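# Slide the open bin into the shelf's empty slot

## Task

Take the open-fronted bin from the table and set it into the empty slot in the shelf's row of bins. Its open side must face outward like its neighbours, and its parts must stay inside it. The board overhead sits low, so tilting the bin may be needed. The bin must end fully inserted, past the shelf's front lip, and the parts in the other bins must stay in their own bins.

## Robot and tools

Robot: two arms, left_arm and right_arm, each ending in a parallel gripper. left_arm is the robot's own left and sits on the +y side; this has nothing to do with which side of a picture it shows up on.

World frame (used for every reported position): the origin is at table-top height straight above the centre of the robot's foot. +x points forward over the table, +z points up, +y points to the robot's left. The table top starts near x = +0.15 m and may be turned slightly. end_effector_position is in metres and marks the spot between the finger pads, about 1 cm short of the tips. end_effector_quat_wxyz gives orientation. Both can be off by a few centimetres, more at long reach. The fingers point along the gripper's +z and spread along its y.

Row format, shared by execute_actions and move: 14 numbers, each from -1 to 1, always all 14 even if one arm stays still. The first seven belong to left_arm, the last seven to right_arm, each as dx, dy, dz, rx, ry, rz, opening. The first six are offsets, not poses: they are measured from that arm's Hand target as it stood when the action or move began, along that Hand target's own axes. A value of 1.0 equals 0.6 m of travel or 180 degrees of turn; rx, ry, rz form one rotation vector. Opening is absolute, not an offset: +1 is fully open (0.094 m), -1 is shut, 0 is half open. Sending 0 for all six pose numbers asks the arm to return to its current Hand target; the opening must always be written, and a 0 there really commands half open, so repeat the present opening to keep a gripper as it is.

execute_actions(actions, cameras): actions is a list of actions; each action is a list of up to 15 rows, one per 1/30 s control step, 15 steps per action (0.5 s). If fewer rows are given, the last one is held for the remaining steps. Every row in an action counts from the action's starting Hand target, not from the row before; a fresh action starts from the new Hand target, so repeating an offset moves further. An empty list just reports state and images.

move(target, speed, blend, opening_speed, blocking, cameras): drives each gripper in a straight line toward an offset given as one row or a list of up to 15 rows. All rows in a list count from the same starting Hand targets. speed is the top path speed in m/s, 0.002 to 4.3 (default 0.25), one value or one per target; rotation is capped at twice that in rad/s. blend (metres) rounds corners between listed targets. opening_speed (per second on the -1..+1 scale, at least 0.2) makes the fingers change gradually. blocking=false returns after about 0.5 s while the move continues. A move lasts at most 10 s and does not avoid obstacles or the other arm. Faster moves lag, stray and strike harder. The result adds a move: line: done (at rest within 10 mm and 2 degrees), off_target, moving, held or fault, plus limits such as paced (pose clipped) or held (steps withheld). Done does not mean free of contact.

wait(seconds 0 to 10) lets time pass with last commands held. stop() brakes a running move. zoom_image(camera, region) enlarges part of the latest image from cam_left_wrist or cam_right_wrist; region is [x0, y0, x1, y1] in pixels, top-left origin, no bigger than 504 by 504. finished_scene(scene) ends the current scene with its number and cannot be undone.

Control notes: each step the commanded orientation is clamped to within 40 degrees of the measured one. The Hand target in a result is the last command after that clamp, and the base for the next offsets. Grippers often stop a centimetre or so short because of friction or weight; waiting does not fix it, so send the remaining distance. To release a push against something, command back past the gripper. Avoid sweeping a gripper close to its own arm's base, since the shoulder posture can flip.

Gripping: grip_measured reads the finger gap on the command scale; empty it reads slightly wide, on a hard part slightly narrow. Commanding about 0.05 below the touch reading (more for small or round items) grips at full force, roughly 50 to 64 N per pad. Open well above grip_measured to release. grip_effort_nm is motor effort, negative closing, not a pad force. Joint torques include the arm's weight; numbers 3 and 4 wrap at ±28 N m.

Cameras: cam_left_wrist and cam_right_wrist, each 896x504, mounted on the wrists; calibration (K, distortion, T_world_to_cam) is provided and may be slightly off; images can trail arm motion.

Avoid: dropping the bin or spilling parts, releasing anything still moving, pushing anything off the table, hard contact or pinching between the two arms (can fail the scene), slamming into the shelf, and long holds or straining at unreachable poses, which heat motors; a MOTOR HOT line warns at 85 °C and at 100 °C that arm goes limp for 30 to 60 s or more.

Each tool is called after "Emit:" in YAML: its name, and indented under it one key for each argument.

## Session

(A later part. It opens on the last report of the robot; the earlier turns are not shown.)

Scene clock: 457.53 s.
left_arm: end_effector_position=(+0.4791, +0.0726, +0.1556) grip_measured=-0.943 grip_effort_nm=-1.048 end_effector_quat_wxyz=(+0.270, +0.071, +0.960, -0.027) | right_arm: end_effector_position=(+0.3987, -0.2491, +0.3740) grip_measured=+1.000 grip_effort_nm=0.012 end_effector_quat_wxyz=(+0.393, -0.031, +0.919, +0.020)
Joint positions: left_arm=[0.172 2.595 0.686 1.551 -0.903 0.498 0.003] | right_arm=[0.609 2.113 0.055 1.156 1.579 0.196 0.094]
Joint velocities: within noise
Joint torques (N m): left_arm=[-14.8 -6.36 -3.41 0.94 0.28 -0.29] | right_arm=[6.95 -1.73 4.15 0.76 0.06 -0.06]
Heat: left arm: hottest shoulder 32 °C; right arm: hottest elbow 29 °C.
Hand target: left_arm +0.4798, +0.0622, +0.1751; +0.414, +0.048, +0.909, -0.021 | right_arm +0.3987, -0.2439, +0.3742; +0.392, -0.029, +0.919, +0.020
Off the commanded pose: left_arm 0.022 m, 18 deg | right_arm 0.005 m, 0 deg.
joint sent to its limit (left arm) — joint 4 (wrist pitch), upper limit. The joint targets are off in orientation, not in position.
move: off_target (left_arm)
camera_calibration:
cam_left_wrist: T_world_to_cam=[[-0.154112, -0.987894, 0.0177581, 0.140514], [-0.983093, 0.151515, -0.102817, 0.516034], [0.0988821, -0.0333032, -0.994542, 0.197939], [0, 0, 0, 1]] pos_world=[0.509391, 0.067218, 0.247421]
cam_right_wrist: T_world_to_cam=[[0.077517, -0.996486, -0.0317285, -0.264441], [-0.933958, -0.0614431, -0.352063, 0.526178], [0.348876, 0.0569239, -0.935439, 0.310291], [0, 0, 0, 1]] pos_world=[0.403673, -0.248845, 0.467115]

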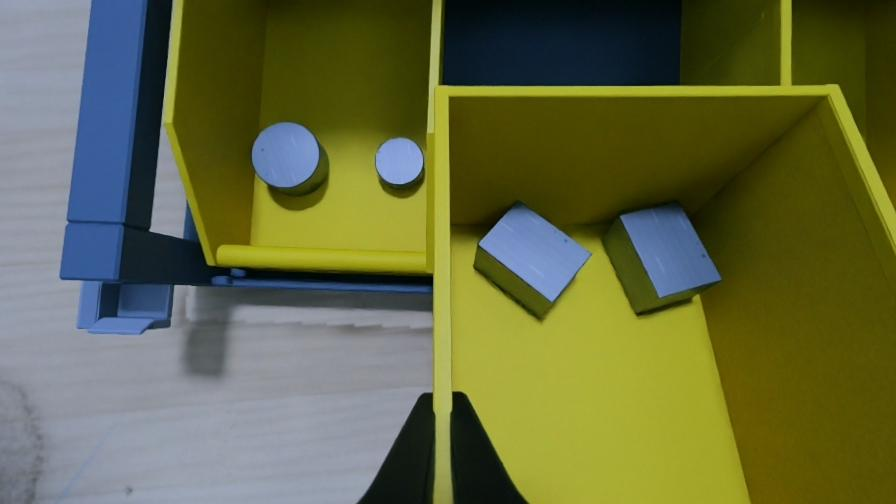

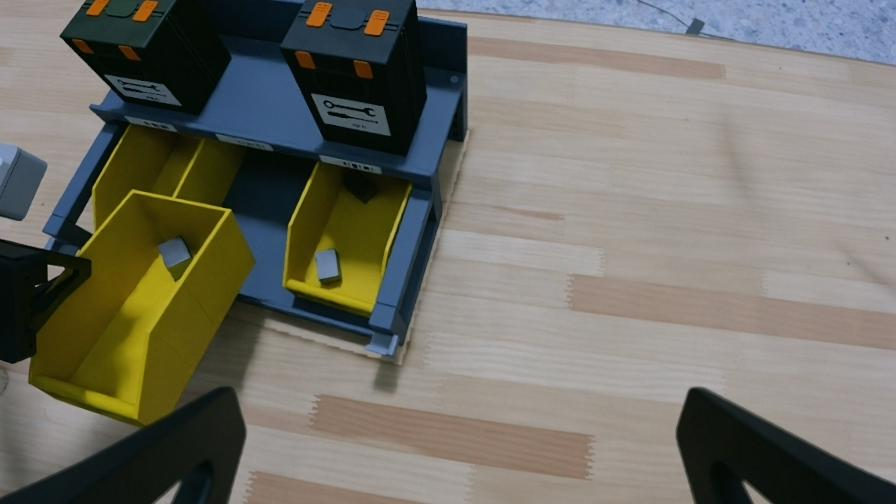

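Emit:
move:
  target: [0.002,-0.0128,-0.0023,0.0084,0,0.0073,-1,0,0,0,0,0,0,1]
  speed: 0.08

Scene clock: 468.67 s.
left_arm: end_effector_position=(+0.4770, +0.0696, +0.1566) grip_measured=-0.943 grip_effort_nm=-1.048 end_effector_quat_wxyz=(+0.272, +0.075, +0.959, -0.032) | right_arm: end_effector_position=(+0.3987, -0.2491, +0.3740) grip_measured=+1.000 grip_effort_nm=0.012 end_effector_quat_wxyz=(+0.393, -0.031, +0.919, +0.020)
Joint positions: left_arm=[0.167 2.601 0.686 1.551 -0.896 0.497 0.003] | right_arm=[0.609 2.113 0.055 1.156 1.579 0.196 0.094]
Joint velocities: within noise
Joint torques (N m): left_arm=[-14.8 -5.83 -2.59 0.91 0.5 -0.13] | right_arm=[6.53 -1.61 4.16 0.79 0.02 -0.06]
Heat: left arm: hottest shoulder 32 °C; right arm: hottest elbow 29 °C.
Hand target: left_arm +0.4771, +0.0547, +0.1751; +0.414, +0.064, +0.908, -0.028 | right_arm +0.3987, -0.2439, +0.3742; +0.392, -0.029, +0.919, +0.020
Off the commanded pose: left_arm 0.024 m, 17 deg | right_arm 0.005 m, 0 deg.
joint sent to its limit (left arm) — joint 4 (wrist pitch), upper limit. The joint targets are off in orientation, not in position.
move: off_target (left_arm)
camera_calibration:
cam_left_wrist: T_world_to_cam=[[-0.163494, -0.986223, 0.0251854, 0.140456], [-0.981322, 0.159952, -0.106876, 0.51383], [0.101376, -0.0421887, -0.993953, 0.198458], [0, 0, 0, 1]] pos_world=[0.507077, 0.0647052, 0.248637]
cam_right_wrist: T_world_to_cam=[[0.077517, -0.996486, -0.0317285, -0.264441], [-0.933958, -0.0614431, -0.352063, 0.526178], [0.348876, 0.0569239, -0.935439, 0.310291], [0, 0, 0, 1]] pos_world=[0.403673, -0.248845, 0.467115]

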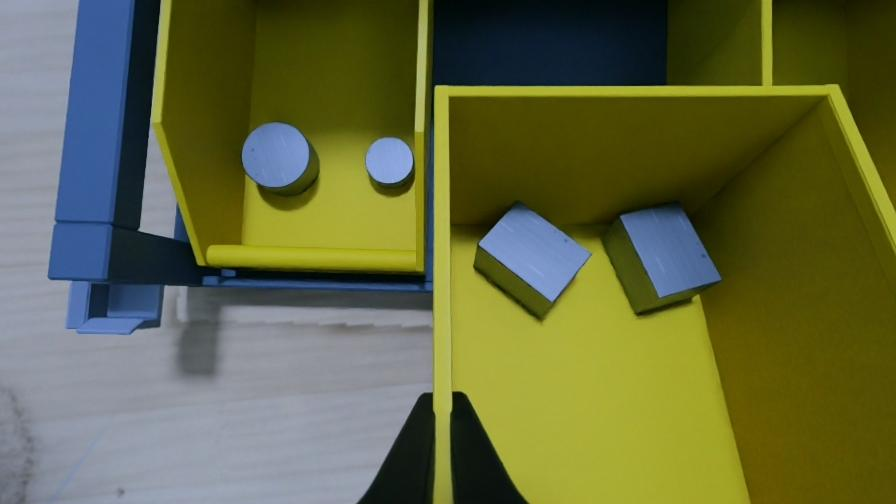

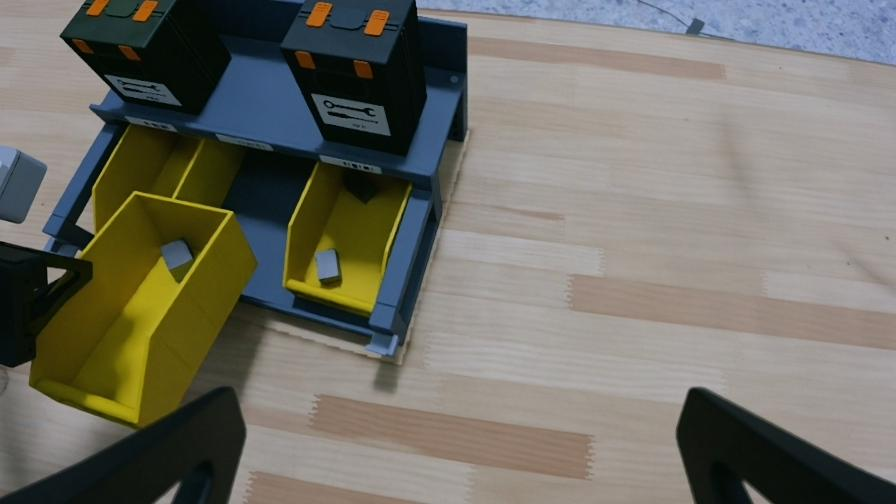

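Emit:
move:
  target: [0,-0.023,0,0,0,0,-1,0,0,0,0,0,0,1]
  speed: 0.08
  cameras: ["cam_left_wrist"]

Scene clock: 472.67 s.
left_arm: end_effector_position=(+0.4729, +0.0564, +0.1569) grip_measured=-0.943 grip_effort_nm=-1.038 end_effector_quat_wxyz=(+0.276, +0.078, +0.957, -0.034) | right_arm: end_effector_position=(+0.3987, -0.2491, +0.3740) grip_measured=+1.000 grip_effort_nm=0.012 end_effector_quat_wxyz=(+0.393, -0.031, +0.919, +0.020)
Joint positions: left_arm=[0.146 2.63 0.715 1.551 -0.907 0.497 0.003] | right_arm=[0.609 2.113 0.055 1.156 1.579 0.196 0.094]
Joint velocities: within noise
Joint torques (N m): left_arm=[-14.92 -5.95 -1.84 0.92 0.27 -0.11] | right_arm=[6.89 -1.26 4.05 0.75 0.06 -0.05]
Heat: left arm: hottest shoulder 32 °C; right arm: hottest elbow 29 °C.
Hand target: left_arm +0.4751, +0.0410, +0.1750; +0.414, +0.064, +0.908, -0.028 | right_arm +0.3987, -0.2439, +0.3742; +0.392, -0.029, +0.919, +0.020
Off the commanded pose: left_arm 0.024 m, 17 deg | right_arm 0.005 m, 0 deg.
joint sent to its limit (left arm) — joint 4 (wrist pitch), upper limit. The joint targets are off in orientation, not in position.
move: off_target (left_arm)
camera_calibration:
cam_left_wrist: T_world_to_cam=[[-0.171014, -0.984903, 0.0268315, 0.130006], [-0.979158, 0.166862, -0.11579, 0.511937], [0.109564, -0.0460739, -0.992911, 0.194749], [0, 0, 0, 1]] pos_world=[0.502162, 0.0515934, 0.249157]
Images, in order (width x height): cam_left_wrist 896x504.

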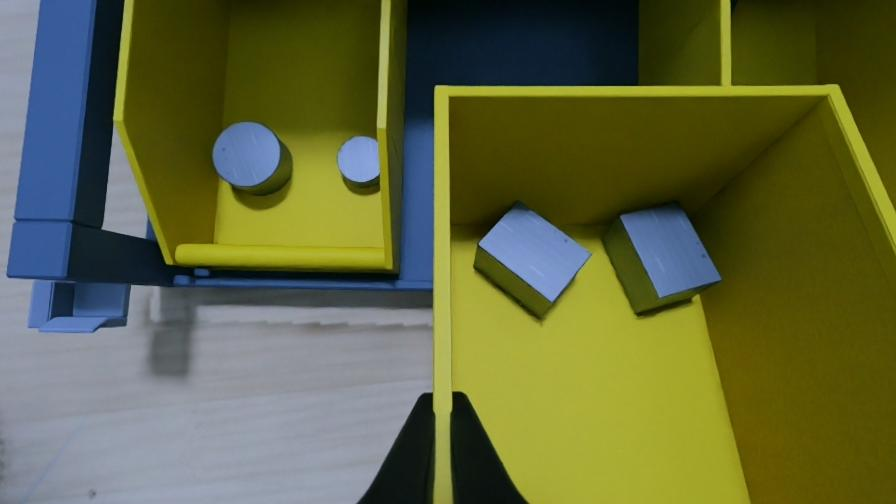

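Emit:
move:
  target: [-0.0107,-0.0043,0.1165,0,0,0,-1,0,0,0,0,0,0,1]
  speed: 0.08

Scene clock: 485.67 s.
left_arm: end_effector_position=(+0.5053, +0.0353, +0.1457) grip_measured=-0.943 grip_effort_nm=-1.038 end_effector_quat_wxyz=(+0.314, +0.102, +0.942, -0.063) | right_arm: end_effector_position=(+0.3987, -0.2491, +0.3740) grip_measured=+1.000 grip_effort_nm=0.007 end_effector_quat_wxyz=(+0.393, -0.031, +0.919, +0.020)
Joint positions: left_arm=[0.198 2.631 0.781 1.56 -0.758 0.599 0.003] | right_arm=[0.609 2.113 0.055 1.156 1.579 0.196 0.094]
Joint velocities: within noise
Joint torques (N m): left_arm=[-8.7 -6.3 3.17 0.59 0.7 0.09] | right_arm=[6.42 -1.32 4.12 0.65 0.01 -0.06]
Heat: left arm: hottest gripper 32 °C; right arm: hottest elbow 29 °C.
Hand target: left_arm +0.5313, +0.0305, +0.1339; +0.414, +0.064, +0.908, -0.028 | right_arm +0.3987, -0.2439, +0.3742; +0.392, -0.029, +0.919, +0.020
Off the commanded pose: left_arm 0.029 m, 13 deg | right_arm 0.005 m, 0 deg.
joint sent to its limit (left arm) — joint 4 (wrist pitch), upper limit. The joint targets are off in orientation, not in position.
move: off_target (left_arm)
camera_calibration:
cam_left_wrist: T_world_to_cam=[[-0.235025, -0.970152, 0.0597352, 0.142042], [-0.95481, 0.218931, -0.201014, 0.544121], [0.181937, -0.104279, -0.977765, 0.142337], [0, 0, 0, 1]] pos_world=[0.52702, 0.0335202, 0.240064]
cam_right_wrist: T_world_to_cam=[[0.077517, -0.996486, -0.0317285, -0.264441], [-0.933958, -0.0614431, -0.352063, 0.526178], [0.348876, 0.0569239, -0.935439, 0.310291], [0, 0, 0, 1]] pos_world=[0.403673, -0.248845, 0.467115]

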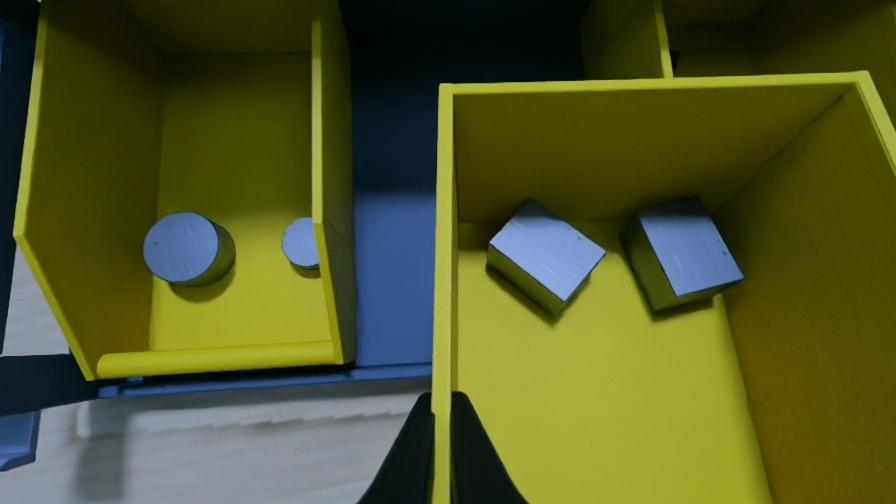

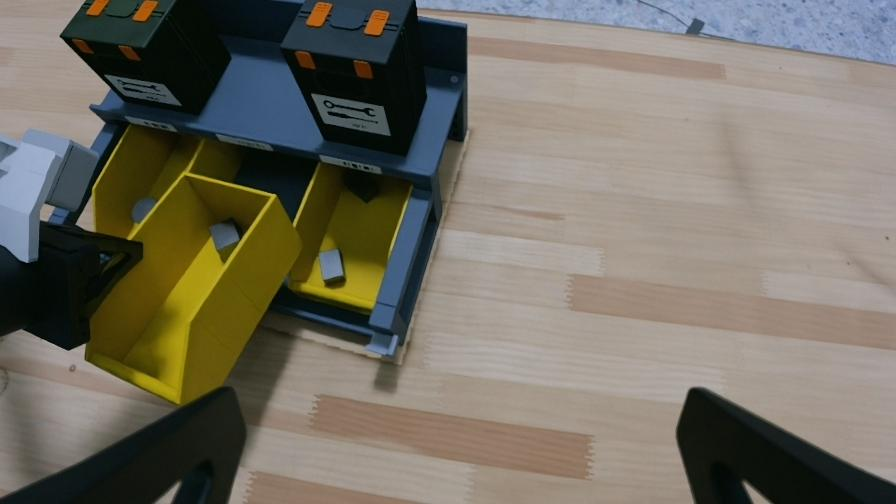

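Emit:
move:
  target:
    - [-0.0703,-0.005,-0.1122,0,0,0,-1,0,0,0,0,0,0,1]
    - [-0.067,0.0313,-0.116,0,0,0,-1,0,0,0,0,0,0,1]
  speed: 0.1

Scene clock: 502.10 s.
left_arm: end_effector_position=(+0.4987, +0.0571, +0.1913) grip_measured=-0.943 grip_effort_nm=-1.038 end_effector_quat_wxyz=(+0.305, +0.098, +0.947, -0.034) | right_arm: end_effector_position=(+0.3987, -0.2491, +0.3740) grip_measured=+1.000 grip_effort_nm=0.007 end_effector_quat_wxyz=(+0.393, -0.031, +0.919, +0.020)
Joint positions: left_arm=[0.093 2.546 0.683 1.553 -0.918 0.572 0.003] | right_arm=[0.609 2.113 0.055 1.156 1.579 0.196 0.094]
Joint velocities: within noise
Joint torques (N m): left_arm=[-13.74 -8.76 -2.48 0.79 0.45 -0.32] | right_arm=[6.89 -1.44 4.16 0.83 0.02 -0.04]
Heat: left arm: hottest gripper 32 °C; right arm: hottest elbow 29 °C.
Hand target: left_arm +0.5080, +0.0528, +0.2100; +0.414, +0.064, +0.908, -0.028 | right_arm +0.3987, -0.2439, +0.3742; +0.392, -0.029, +0.919, +0.020
Off the commanded pose: left_arm 0.021 m, 14 deg | right_arm 0.005 m, 0 deg.
joint sent to its limit (left arm) — joint 4 (wrist pitch), upper limit. The joint targets are off in orientation, not in position.
move: off_target (left_arm)
camera_calibration:
cam_left_wrist: T_world_to_cam=[[-0.210731, -0.977496, 0.00974293, 0.156772], [-0.962692, 0.205788, -0.175713, 0.542065], [0.169754, -0.0464075, -0.984393, 0.194478], [0, 0, 0, 1]] pos_world=[0.521865, 0.0507184, 0.285164]
cam_right_wrist: T_world_to_cam=[[0.077517, -0.996486, -0.0317285, -0.264441], [-0.933958, -0.0614431, -0.352063, 0.526178], [0.348876, 0.0569239, -0.935439, 0.310291], [0, 0, 0, 1]] pos_world=[0.403673, -0.248845, 0.467115]

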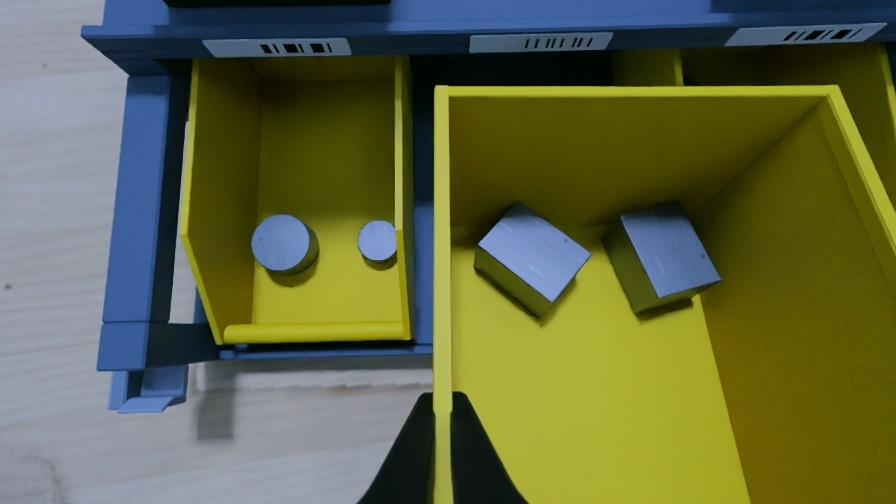

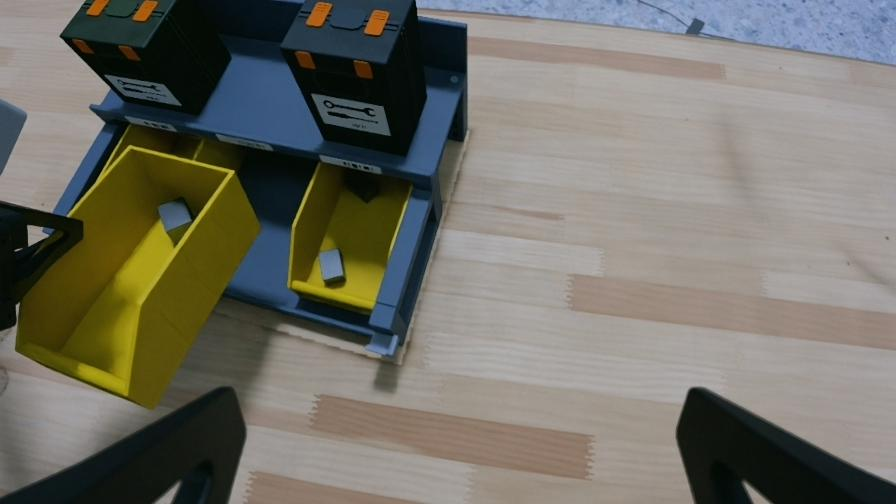

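Emit:
move:
  target: [-0.0382,-0.0093,0.0438,0,0,0,-1,0,0,0,0,0,0,1]
  speed: 0.08

Scene clock: 523.80 s.
left_arm: end_effector_position=(+0.5248, +0.0440, +0.1981) grip_measured=-0.943 grip_effort_nm=-1.043 end_effector_quat_wxyz=(+0.329, +0.092, +0.939, -0.043) | right_arm: end_effector_position=(+0.3987, -0.2491, +0.3740) grip_measured=+1.000 grip_effort_nm=0.017 end_effector_quat_wxyz=(+0.393, -0.031, +0.919, +0.020)
Joint positions: left_arm=[0.093 2.526 0.725 1.553 -0.883 0.607 0.003] | right_arm=[0.609 2.113 0.055 1.156 1.579 0.196 0.094]
Joint velocities: within noise
Joint torques (N m): left_arm=[-12.1 -9.29 -0.7 0.81 0.62 -0.04] | right_arm=[7.06 -0.91 4.16 0.81 0 -0.06]
Heat: left arm: hottest gripper 33 °C; right arm: hottest elbow 29 °C.
Hand target: left_arm +0.5417, +0.0424, +0.2100; +0.414, +0.064, +0.908, -0.028 | right_arm +0.3987, -0.2439, +0.3742; +0.392, -0.029, +0.919, +0.020
Off the commanded pose: left_arm 0.021 m, 11 deg | right_arm 0.005 m, 0 deg.
joint sent to its limit (left arm) — joint 4 (wrist pitch), upper limit. The joint targets are off in orientation, not in position.
move: off_target (left_arm)
camera_calibration:
cam_left_wrist: T_world_to_cam=[[-0.203962, -0.978658, 0.0250751, 0.142983], [-0.954567, 0.193127, -0.226946, 0.577467], [0.21726, -0.0702244, -0.973584, 0.170108], [0, 0, 0, 1]] pos_world=[0.543436, 0.0403533, 0.293083]
cam_right_wrist: T_world_to_cam=[[0.077517, -0.996486, -0.0317285, -0.264441], [-0.933958, -0.0614431, -0.352063, 0.526178], [0.348876, 0.0569239, -0.935439, 0.310291], [0, 0, 0, 1]] pos_world=[0.403673, -0.248845, 0.467115]

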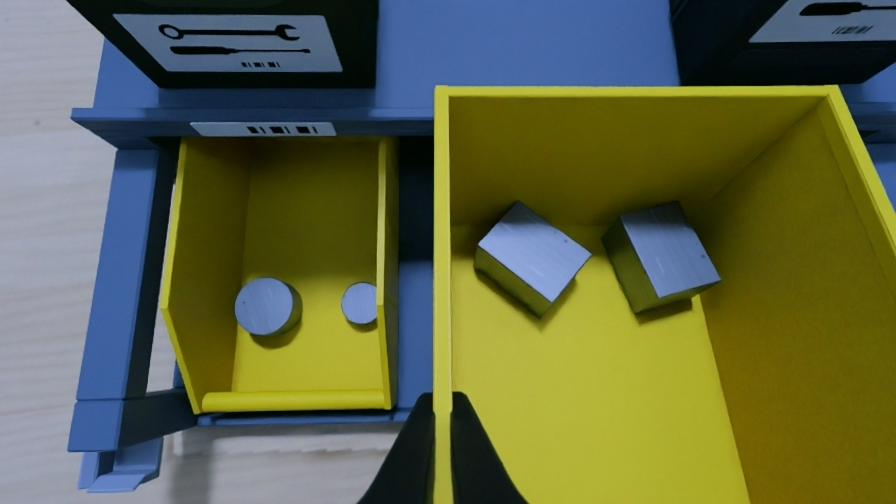

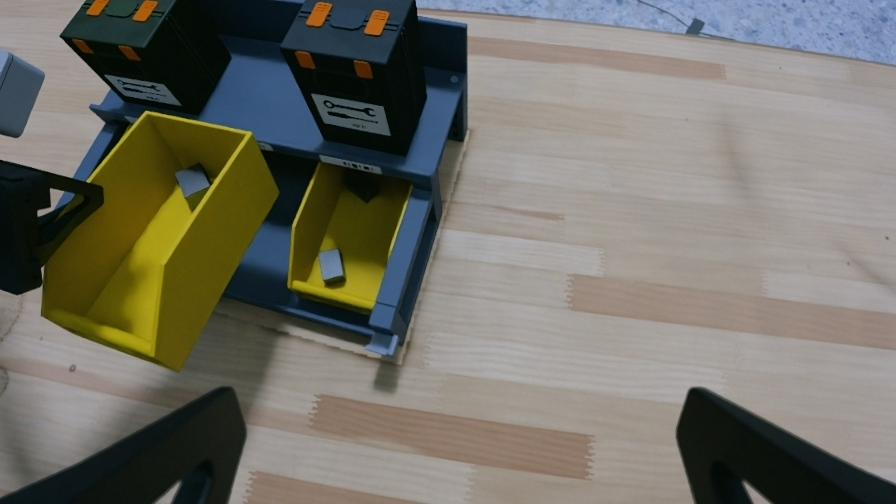

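Emit:
move:
  target: [0.0755,0,0.0657,0,0,0,-1,0,0,0,0,0,0,1]
  speed: 0.08

Scene clock: 530.10 s.
left_arm: end_effector_position=(+0.5379, +0.0442, +0.1478) grip_measured=-0.943 grip_effort_nm=-1.043 end_effector_quat_wxyz=(+0.327, +0.083, +0.940, -0.051) | right_arm: end_effector_position=(+0.3987, -0.2491, +0.3740) grip_measured=+1.000 grip_effort_nm=0.012 end_effector_quat_wxyz=(+0.393, -0.031, +0.919, +0.020)
Joint positions: left_arm=[0.22 2.576 0.797 1.553 -0.752 0.62 0.003] | right_arm=[0.609 2.113 0.055 1.156 1.579 0.196 0.094]
Joint velocities: within noise
Joint torques (N m): left_arm=[-11.46 -6.48 -1.65 0.84 0.65 -0.02] | right_arm=[7 -1.61 4.08 0.7 0.01 -0.05]
Heat: left arm: hottest gripper 33 °C; right arm: hottest elbow 29 °C.
Hand target: left_arm +0.5419, +0.0424, +0.1501; +0.414, +0.064, +0.908, -0.028 | right_arm +0.3987, -0.2439, +0.3742; +0.392, -0.029, +0.919, +0.020
Off the commanded pose: left_arm 0.005 m, 11 deg | right_arm 0.005 m, 0 deg.
joint sent to its limit (left arm) — joint 4 (wrist pitch), upper limit. The joint targets are off in orientation, not in position.
move: off_target (left_arm)
camera_calibration:
cam_left_wrist: T_world_to_cam=[[-0.193018, -0.980084, 0.0466948, 0.138049], [-0.957978, 0.177945, -0.224976, 0.580748], [0.212187, -0.0881569, -0.973245, 0.121749], [0, 0, 0, 1]] pos_world=[0.557156, 0.042691, 0.2427]
cam_right_wrist: T_world_to_cam=[[0.077517, -0.996486, -0.0317285, -0.264441], [-0.933958, -0.0614431, -0.352063, 0.526178], [0.348876, 0.0569239, -0.935439, 0.310291], [0, 0, 0, 1]] pos_world=[0.403673, -0.248845, 0.467115]

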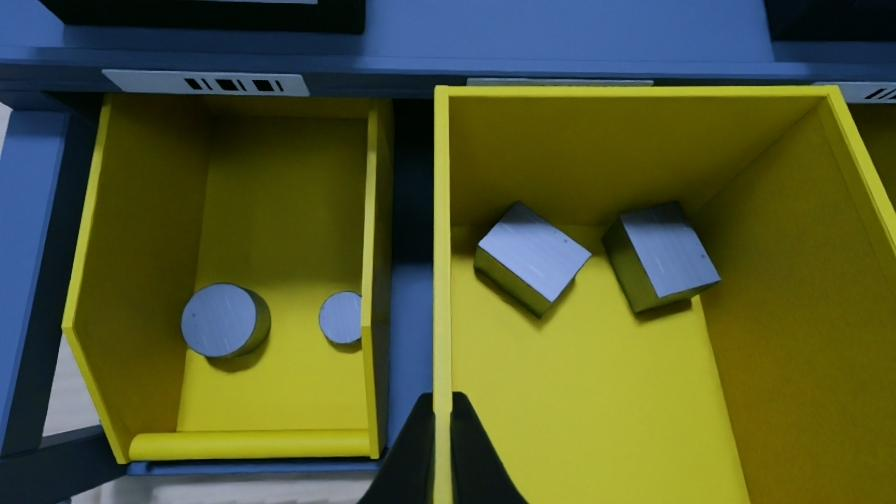

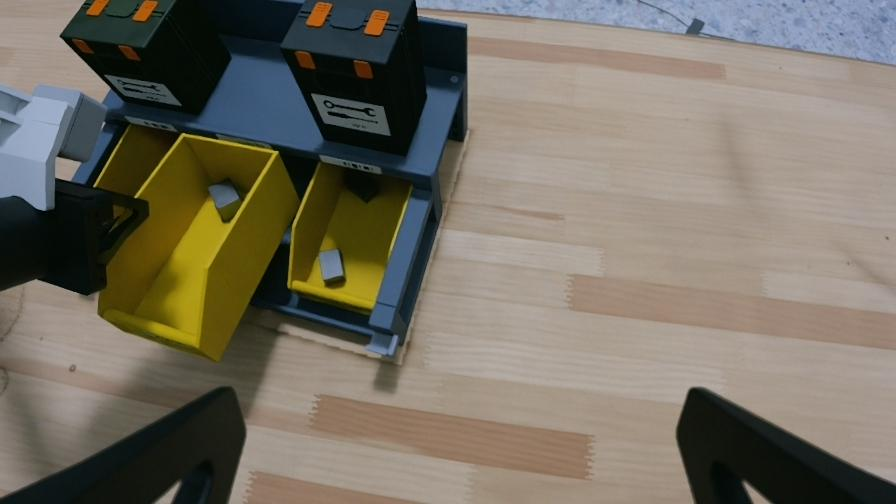

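Emit:
move:
  target: [0.0568,0.0005,0.0363,0,0,0,-1,0,0,0,0,0,0,1]
  speed: 0.06

Scene clock: 538.90 s.
left_arm: end_effector_position=(+0.5333, +0.0446, +0.1087) grip_measured=-0.943 grip_effort_nm=-1.043 end_effector_quat_wxyz=(+0.320, +0.084, +0.942, -0.056) | right_arm: end_effector_position=(+0.3987, -0.2491, +0.3740) grip_measured=+1.000 grip_effort_nm=0.012 end_effector_quat_wxyz=(+0.393, -0.031, +0.919, +0.020)
Joint positions: left_arm=[0.304 2.633 0.848 1.553 -0.67 0.628 0.003] | right_arm=[0.609 2.113 0.055 1.156 1.579 0.196 0.094]
Joint velocities: within noise
Joint torques (N m): left_arm=[-11.16 -6.07 -2.37 0.84 0.65 -0.04] | right_arm=[6.59 -1.9 4.11 0.77 0.05 -0.06]
Heat: left arm: hottest gripper 33 °C; right arm: hottest elbow 29 °C.
Hand target: left_arm +0.5361, +0.0436, +0.1101; +0.414, +0.064, +0.908, -0.028 | right_arm +0.3987, -0.2439, +0.3742; +0.392, -0.029, +0.919, +0.020
Off the commanded pose: left_arm 0.003 m, 12 deg | right_arm 0.005 m, 0 deg.
joint sent to its limit (left arm) — joint 4 (wrist pitch), upper limit. The joint targets are off in orientation, not in position.
move: off_target (left_arm)
camera_calibration:
cam_left_wrist: T_world_to_cam=[[-0.197345, -0.978737, 0.0559405, 0.140507], [-0.960383, 0.18156, -0.211425, 0.567121], [0.196773, -0.095448, -0.975792, 0.0936039], [0, 0, 0, 1]] pos_world=[0.553963, 0.0434875, 0.203381]
cam_right_wrist: T_world_to_cam=[[0.077517, -0.996486, -0.0317285, -0.264441], [-0.933958, -0.0614431, -0.352063, 0.526178], [0.348876, 0.0569239, -0.935439, 0.310291], [0, 0, 0, 1]] pos_world=[0.403673, -0.248845, 0.467115]

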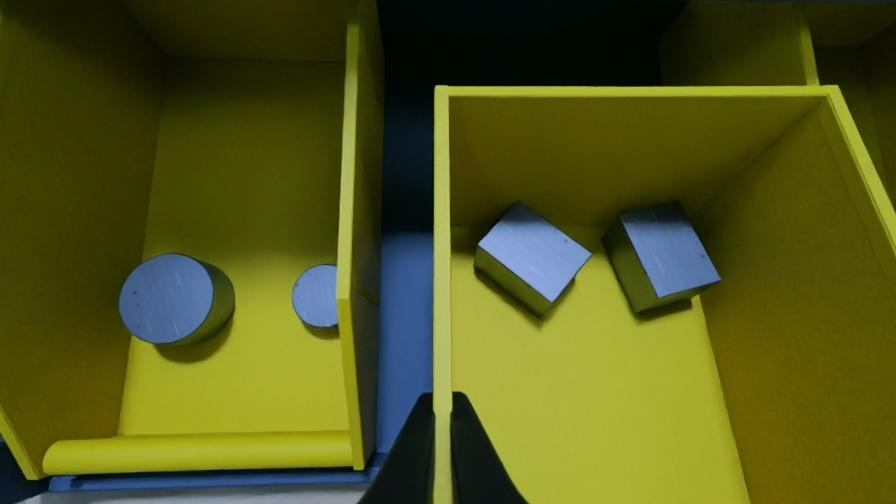

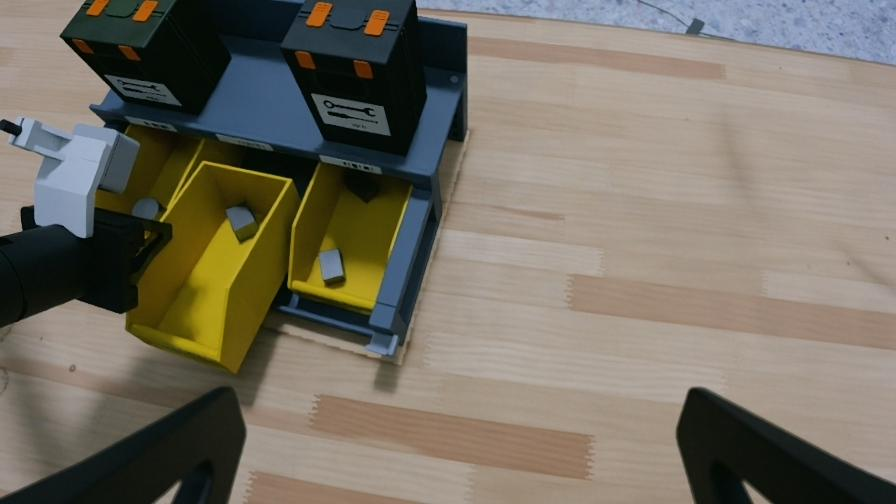

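Emit:
move:
  target: [-0.0152,-0.0017,0.0377,0,0,0,-1,0,0,0,0,0,0,1]
  speed: 0.06

Scene clock: 545.33 s.
left_arm: end_effector_position=(+0.5559, +0.0400, +0.1008) grip_measured=-0.943 grip_effort_nm=-1.043 end_effector_quat_wxyz=(+0.339, +0.081, +0.936, -0.053) | right_arm: end_effector_position=(+0.3987, -0.2491, +0.3740) grip_measured=+1.000 grip_effort_nm=0.012 end_effector_quat_wxyz=(+0.393, -0.031, +0.919, +0.020)
Joint positions: left_arm=[0.326 2.633 0.899 1.553 -0.632 0.663 0.003] | right_arm=[0.609 2.113 0.055 1.156 1.579 0.196 0.094]
Joint velocities: within noise
Joint torques (N m): left_arm=[-11.63 -6.07 -2.3 0.9 0.67 -0.05] | right_arm=[6.83 -1.44 4.31 0.69 0.04 -0.05]
Heat: left arm: hottest gripper 33 °C; right arm: hottest elbow 29 °C.
Hand target: left_arm +0.5587, +0.0395, +0.1020; +0.414, +0.064, +0.908, -0.028 | right_arm +0.3987, -0.2439, +0.3742; +0.392, -0.029, +0.919, +0.020
Off the commanded pose: left_arm 0.003 m, 10 deg | right_arm 0.005 m, 0 deg.
joint sent to its limit (left arm) — joint 4 (wrist pitch), upper limit. The joint targets are off in orientation, not in position.
move: off_target (left_arm)
camera_calibration:
cam_left_wrist: T_world_to_cam=[[-0.191815, -0.980255, 0.0480263, 0.138787], [-0.952514, 0.17415, -0.249776, 0.587819], [0.236481, -0.0936566, -0.967112, 0.0578979], [0, 0, 0, 1]] pos_world=[0.572836, 0.039101, 0.196151]
cam_right_wrist: T_world_to_cam=[[0.077517, -0.996486, -0.0317285, -0.264441], [-0.933958, -0.0614431, -0.352063, 0.526178], [0.348876, 0.0569239, -0.935439, 0.310291], [0, 0, 0, 1]] pos_world=[0.403673, -0.248845, 0.467115]

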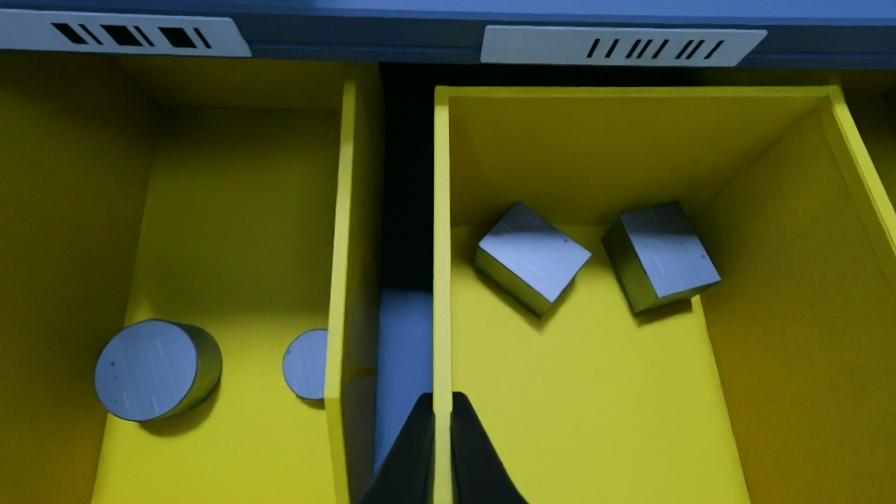

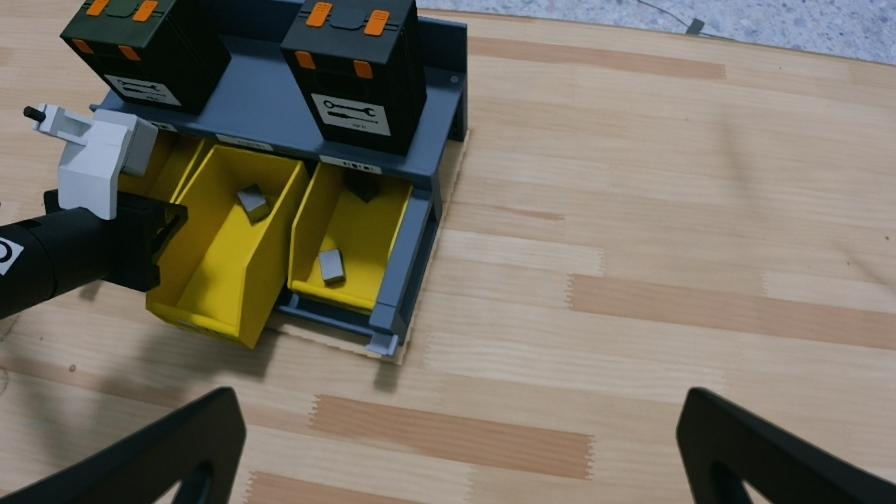

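Emit:
move:
  target: [-0.0245,-0.002,0.036,0,0.0528,0,-1,0,0,0,0,0,0,1]
  speed: 0.06

Scene clock: 560.67 s.
left_arm: end_effector_position=(+0.5679, +0.0396, +0.0903) grip_measured=-0.943 grip_effort_nm=-1.043 end_effector_quat_wxyz=(+0.325, +0.071, +0.943, -0.024) | right_arm: end_effector_position=(+0.3987, -0.2491, +0.3740) grip_measured=+1.000 grip_effort_nm=0.012 end_effector_quat_wxyz=(+0.393, -0.031, +0.919, +0.020)
Joint positions: left_arm=[0.326 2.633 0.95 1.514 -0.701 0.668 0.003] | right_arm=[0.609 2.113 0.055 1.156 1.579 0.196 0.094]
Joint velocities: within noise
Joint torques (N m): left_arm=[-13.39 -8.12 -0.8 0.32 0.06 0.03] | right_arm=[6.89 -1.9 4.15 0.62 0.02 -0.05]
Heat: left arm: hottest gripper 33 °C; right arm: hottest elbow 29 °C.
Hand target: left_arm +0.5841, +0.0346, +0.0988; +0.337, +0.066, +0.939, -0.023 | right_arm +0.3987, -0.2439, +0.3742; +0.392, -0.029, +0.919, +0.020
Off the commanded pose: left_arm 0.019 m, 2 deg | right_arm 0.005 m, 0 deg.
move: off_target (left_arm)
camera_calibration:
cam_left_wrist: T_world_to_cam=[[-0.152671, -0.988272, 0.0031318, 0.12335], [-0.965181, 0.148421, -0.2154, 0.60189], [0.212409, -0.035908, -0.976521, 0.0572207], [0, 0, 0, 1]] pos_world=[0.587611, 0.0346252, 0.185138]
cam_right_wrist: T_world_to_cam=[[0.077517, -0.996486, -0.0317285, -0.264441], [-0.933958, -0.0614431, -0.352063, 0.526178], [0.348876, 0.0569239, -0.935439, 0.310291], [0, 0, 0, 1]] pos_world=[0.403673, -0.248845, 0.467115]

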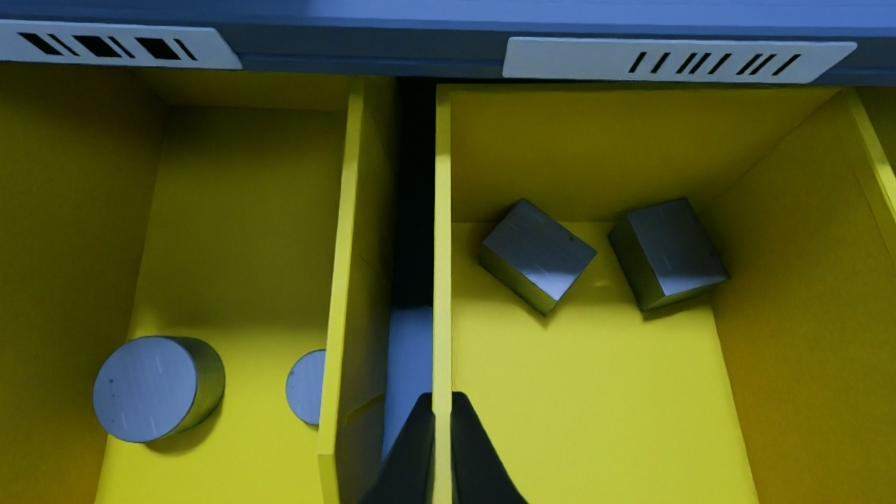

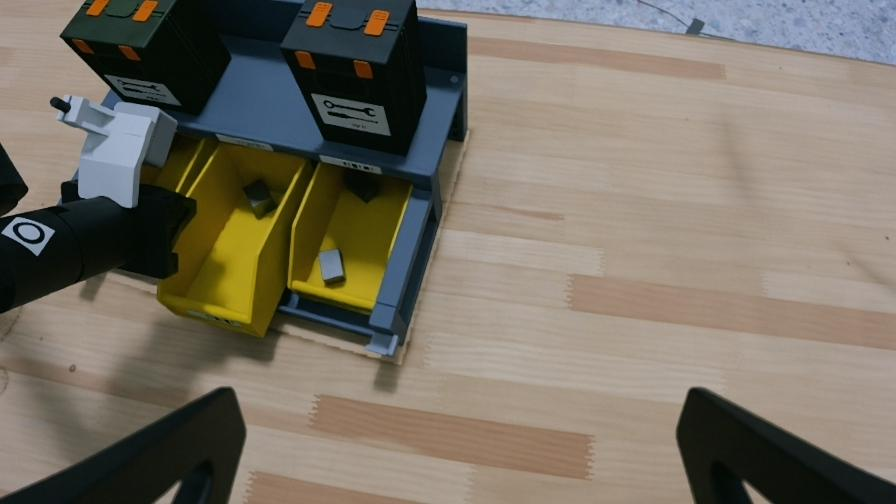

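Emit:
move:
  target: [-0.0363,-0.0018,0.0213,0.0089,0,0.0108,-1,0,0,0,0,0,0,1]
  speed: 0.06

Scene clock: 572.33 s.
left_arm: end_effector_position=(+0.5857, +0.0345, +0.0913) grip_measured=-0.943 grip_effort_nm=-1.033 end_effector_quat_wxyz=(+0.319, +0.092, +0.943, -0.030) | right_arm: end_effector_position=(+0.3987, -0.2491, +0.3740) grip_measured=+1.000 grip_effort_nm=0.027 end_effector_quat_wxyz=(+0.393, -0.031, +0.919, +0.020)
Joint positions: left_arm=[0.326 2.588 0.965 1.422 -0.687 0.682 0.003] | right_arm=[0.609 2.113 0.055 1.156 1.579 0.196 0.094]
Joint velocities: within noise
Joint torques (N m): left_arm=[-13.74 -9.23 -0.4 0.23 0.32 0.09] | right_arm=[6.71 -1.61 4.26 0.66 0.01 -0.05]
Heat: left arm: hottest gripper 33 °C; right arm: hottest elbow 29 °C.
Hand target: left_arm +0.6088, +0.0302, +0.1029; +0.336, +0.087, +0.937, -0.030 | right_arm +0.3987, -0.2439, +0.3742; +0.392, -0.029, +0.919, +0.020
Off the commanded pose: left_arm 0.026 m, 2 deg | right_arm 0.005 m, 0 deg.
move: off_target (left_arm)
camera_calibration:
cam_left_wrist: T_world_to_cam=[[-0.19541, -0.980718, 0.00263364, 0.14576], [-0.960159, 0.190765, -0.204212, 0.614551], [0.199772, -0.0424337, -0.978923, 0.0620071], [0, 0, 0, 1]] pos_world=[0.606163, 0.0283455, 0.185815]
cam_right_wrist: T_world_to_cam=[[0.077517, -0.996486, -0.0317285, -0.264441], [-0.933958, -0.0614431, -0.352063, 0.526178], [0.348876, 0.0569239, -0.935439, 0.310291], [0, 0, 0, 1]] pos_world=[0.403673, -0.248845, 0.467115]

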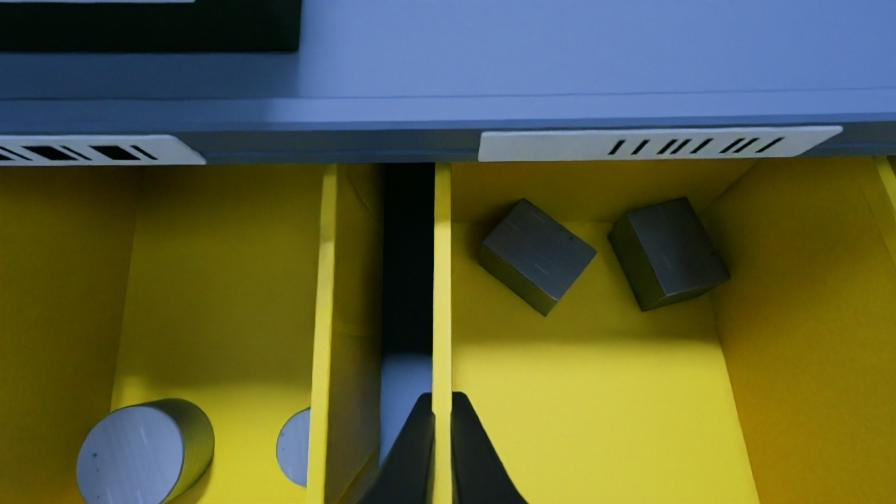

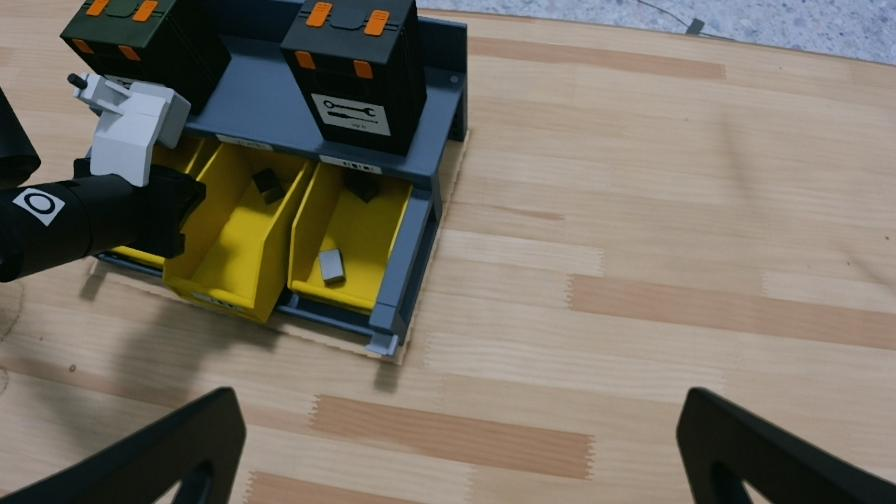

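Emit:
move:
  target: [-0.032,-0.002,0.0165,0,0,0,-1,0,0,0,0,0,0,1]
  speed: 0.06

Scene clock: 576.30 s.
left_arm: end_effector_position=(+0.6022, +0.0299, +0.0921) grip_measured=-0.943 grip_effort_nm=-1.043 end_effector_quat_wxyz=(+0.316, +0.097, +0.943, -0.031) | right_arm: end_effector_position=(+0.3987, -0.2491, +0.3740) grip_measured=+1.000 grip_effort_nm=0.007 end_effector_quat_wxyz=(+0.393, -0.031, +0.919, +0.020)
Joint positions: left_arm=[0.323 2.56 0.989 1.358 -0.689 0.683 0.003] | right_arm=[0.609 2.113 0.055 1.156 1.579 0.196 0.094]
Joint velocities: within noise
Joint torques (N m): left_arm=[-14.45 -9.7 0.28 0.38 0.09 0.04] | right_arm=[6.71 -1.26 4.1 0.69 0.02 -0.07]
Heat: left arm: hottest gripper 33 °C; right arm: hottest elbow 29 °C.
Hand target: left_arm +0.6293, +0.0250, +0.1075; +0.336, +0.087, +0.937, -0.030 | right_arm +0.3987, -0.2439, +0.3742; +0.392, -0.029, +0.919, +0.020
Off the commanded pose: left_arm 0.031 m, 3 deg | right_arm 0.005 m, 0 deg.
move: off_target (left_arm)
camera_calibration:
cam_left_wrist: T_world_to_cam=[[-0.206001, -0.97855, 0.00212114, 0.150897], [-0.959177, 0.201493, -0.198444, 0.630004], [0.19376, -0.0429142, -0.98011, 0.0630562], [0, 0, 0, 1]] pos_world=[0.623153, 0.0234251, 0.186503]
cam_right_wrist: T_world_to_cam=[[0.077517, -0.996486, -0.0317285, -0.264441], [-0.933958, -0.0614431, -0.352063, 0.526178], [0.348876, 0.0569239, -0.935439, 0.310291], [0, 0, 0, 1]] pos_world=[0.403673, -0.248845, 0.467115]

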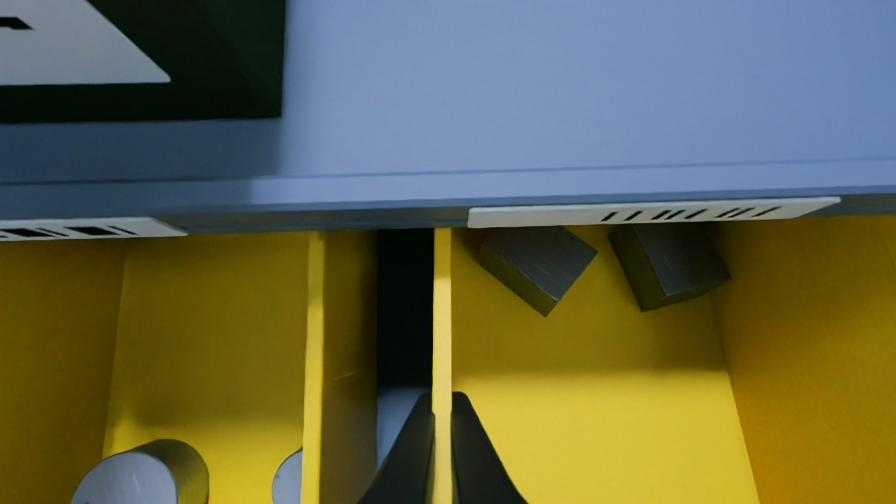

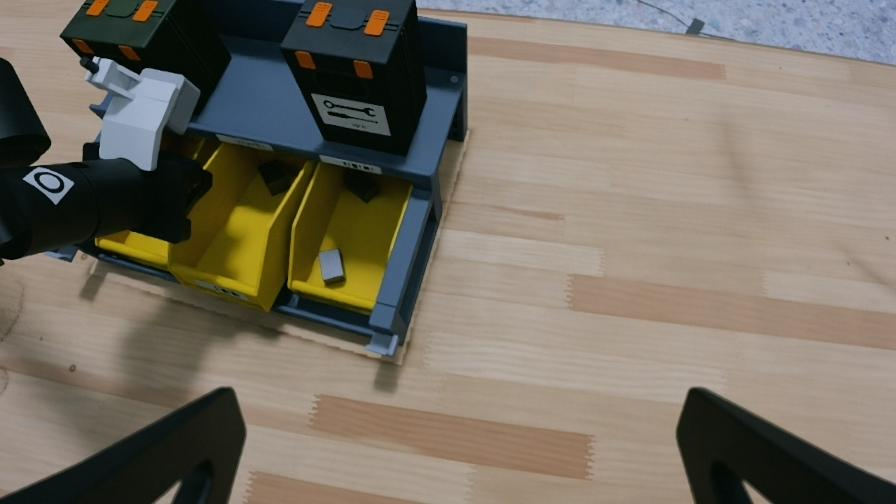

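Emit:
zoom_image:
  camera: "cam_right_wrist"
  region: [80, 130, 400, 330]

Scaled by 1.575.

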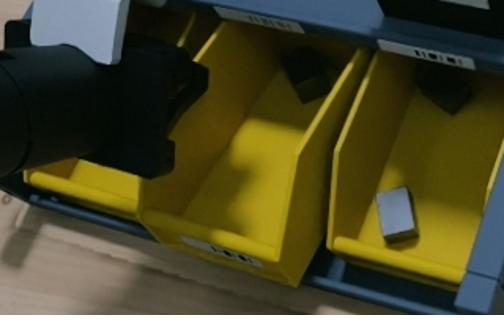

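Emit:
move:
  target: [-0.028,-0.001,0.0165,0,0,0,-1,0,0,0,0,0,0,1]
  speed: 0.06

Emit:
zoom_image:
  camera: "cam_right_wrist"
  region: [80, 130, 400, 330]

Scene clock: 589.33 s.
left_arm: end_effector_position=(+0.6197, +0.0249, +0.0926) grip_measured=-0.943 grip_effort_nm=-1.043 end_effector_quat_wxyz=(+0.315, +0.099, +0.943, -0.031) | right_arm: end_effector_position=(+0.3987, -0.2491, +0.3740) grip_measured=+1.000 grip_effort_nm=0.012 end_effector_quat_wxyz=(+0.393, -0.031, +0.919, +0.020)
Joint positions: left_arm=[0.32 2.539 1.02 1.3 -0.693 0.684 0.003] | right_arm=[0.609 2.113 0.055 1.156 1.579 0.196 0.094]
Joint velocities: within noise
Joint torques (N m): left_arm=[-14.86 -10.34 0.44 0.46 0.06 0.03] | right_arm=[6.83 -1.14 4.14 0.59 0.01 -0.03]
Heat: left arm: hottest gripper 33 °C; right arm: hottest elbow 29 °C.
Hand target: left_arm +0.6481, +0.0209, +0.1104; +0.336, +0.087, +0.937, -0.030 | right_arm +0.3987, -0.2439, +0.3742; +0.392, -0.029, +0.919, +0.020
Off the commanded pose: left_arm 0.034 m, 3 deg | right_arm 0.005 m, 0 deg.
move: off_target (left_arm)
camera_calibration:
cam_left_wrist: T_world_to_cam=[[-0.210162, -0.977666, 0.00115432, 0.152178], [-0.958837, 0.205884, -0.195558, 0.647309], [0.190953, -0.0422057, -0.980691, 0.0617779], [0, 0, 0, 1]] pos_world=[0.640849, 0.0181164, 0.186996]
cam_right_wrist: T_world_to_cam=[[0.077517, -0.996486, -0.0317285, -0.264441], [-0.933958, -0.0614431, -0.352063, 0.526178], [0.348876, 0.0569239, -0.935439, 0.310291], [0, 0, 0, 1]] pos_world=[0.403673, -0.248845, 0.467115]

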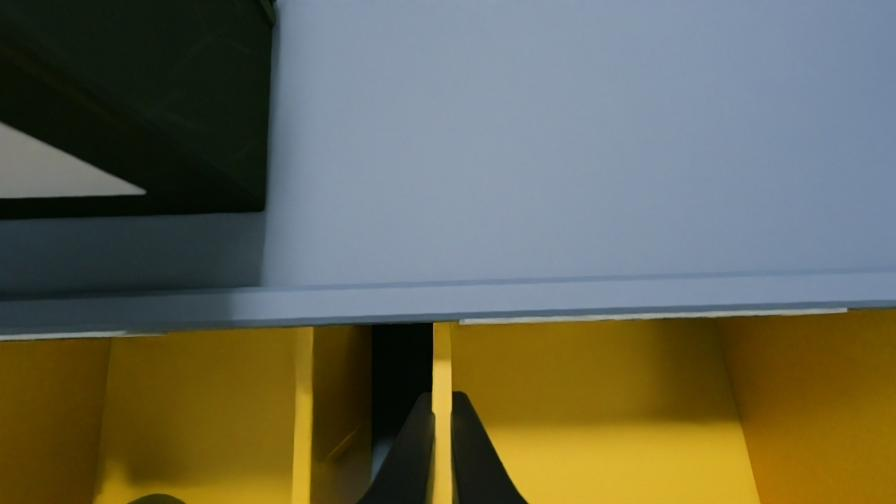

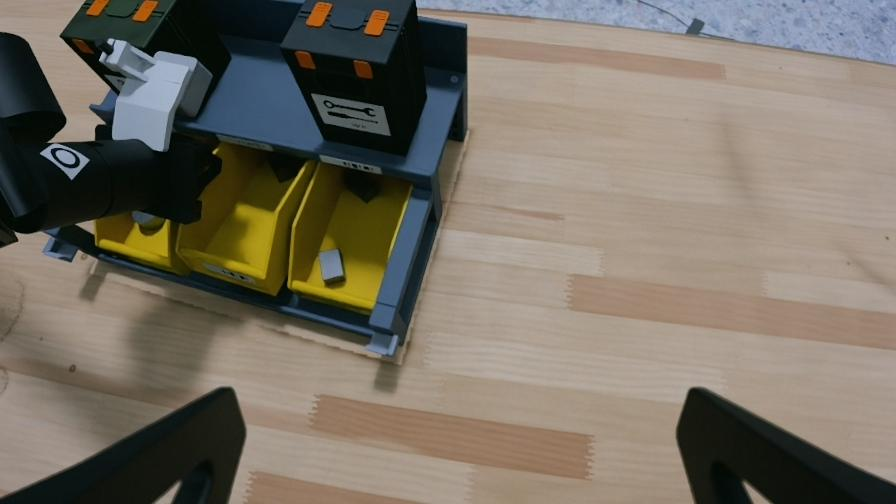

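Scaled by 1.575.

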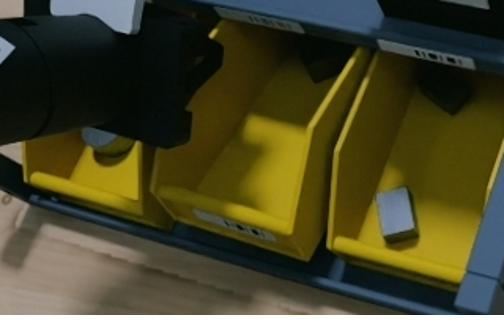

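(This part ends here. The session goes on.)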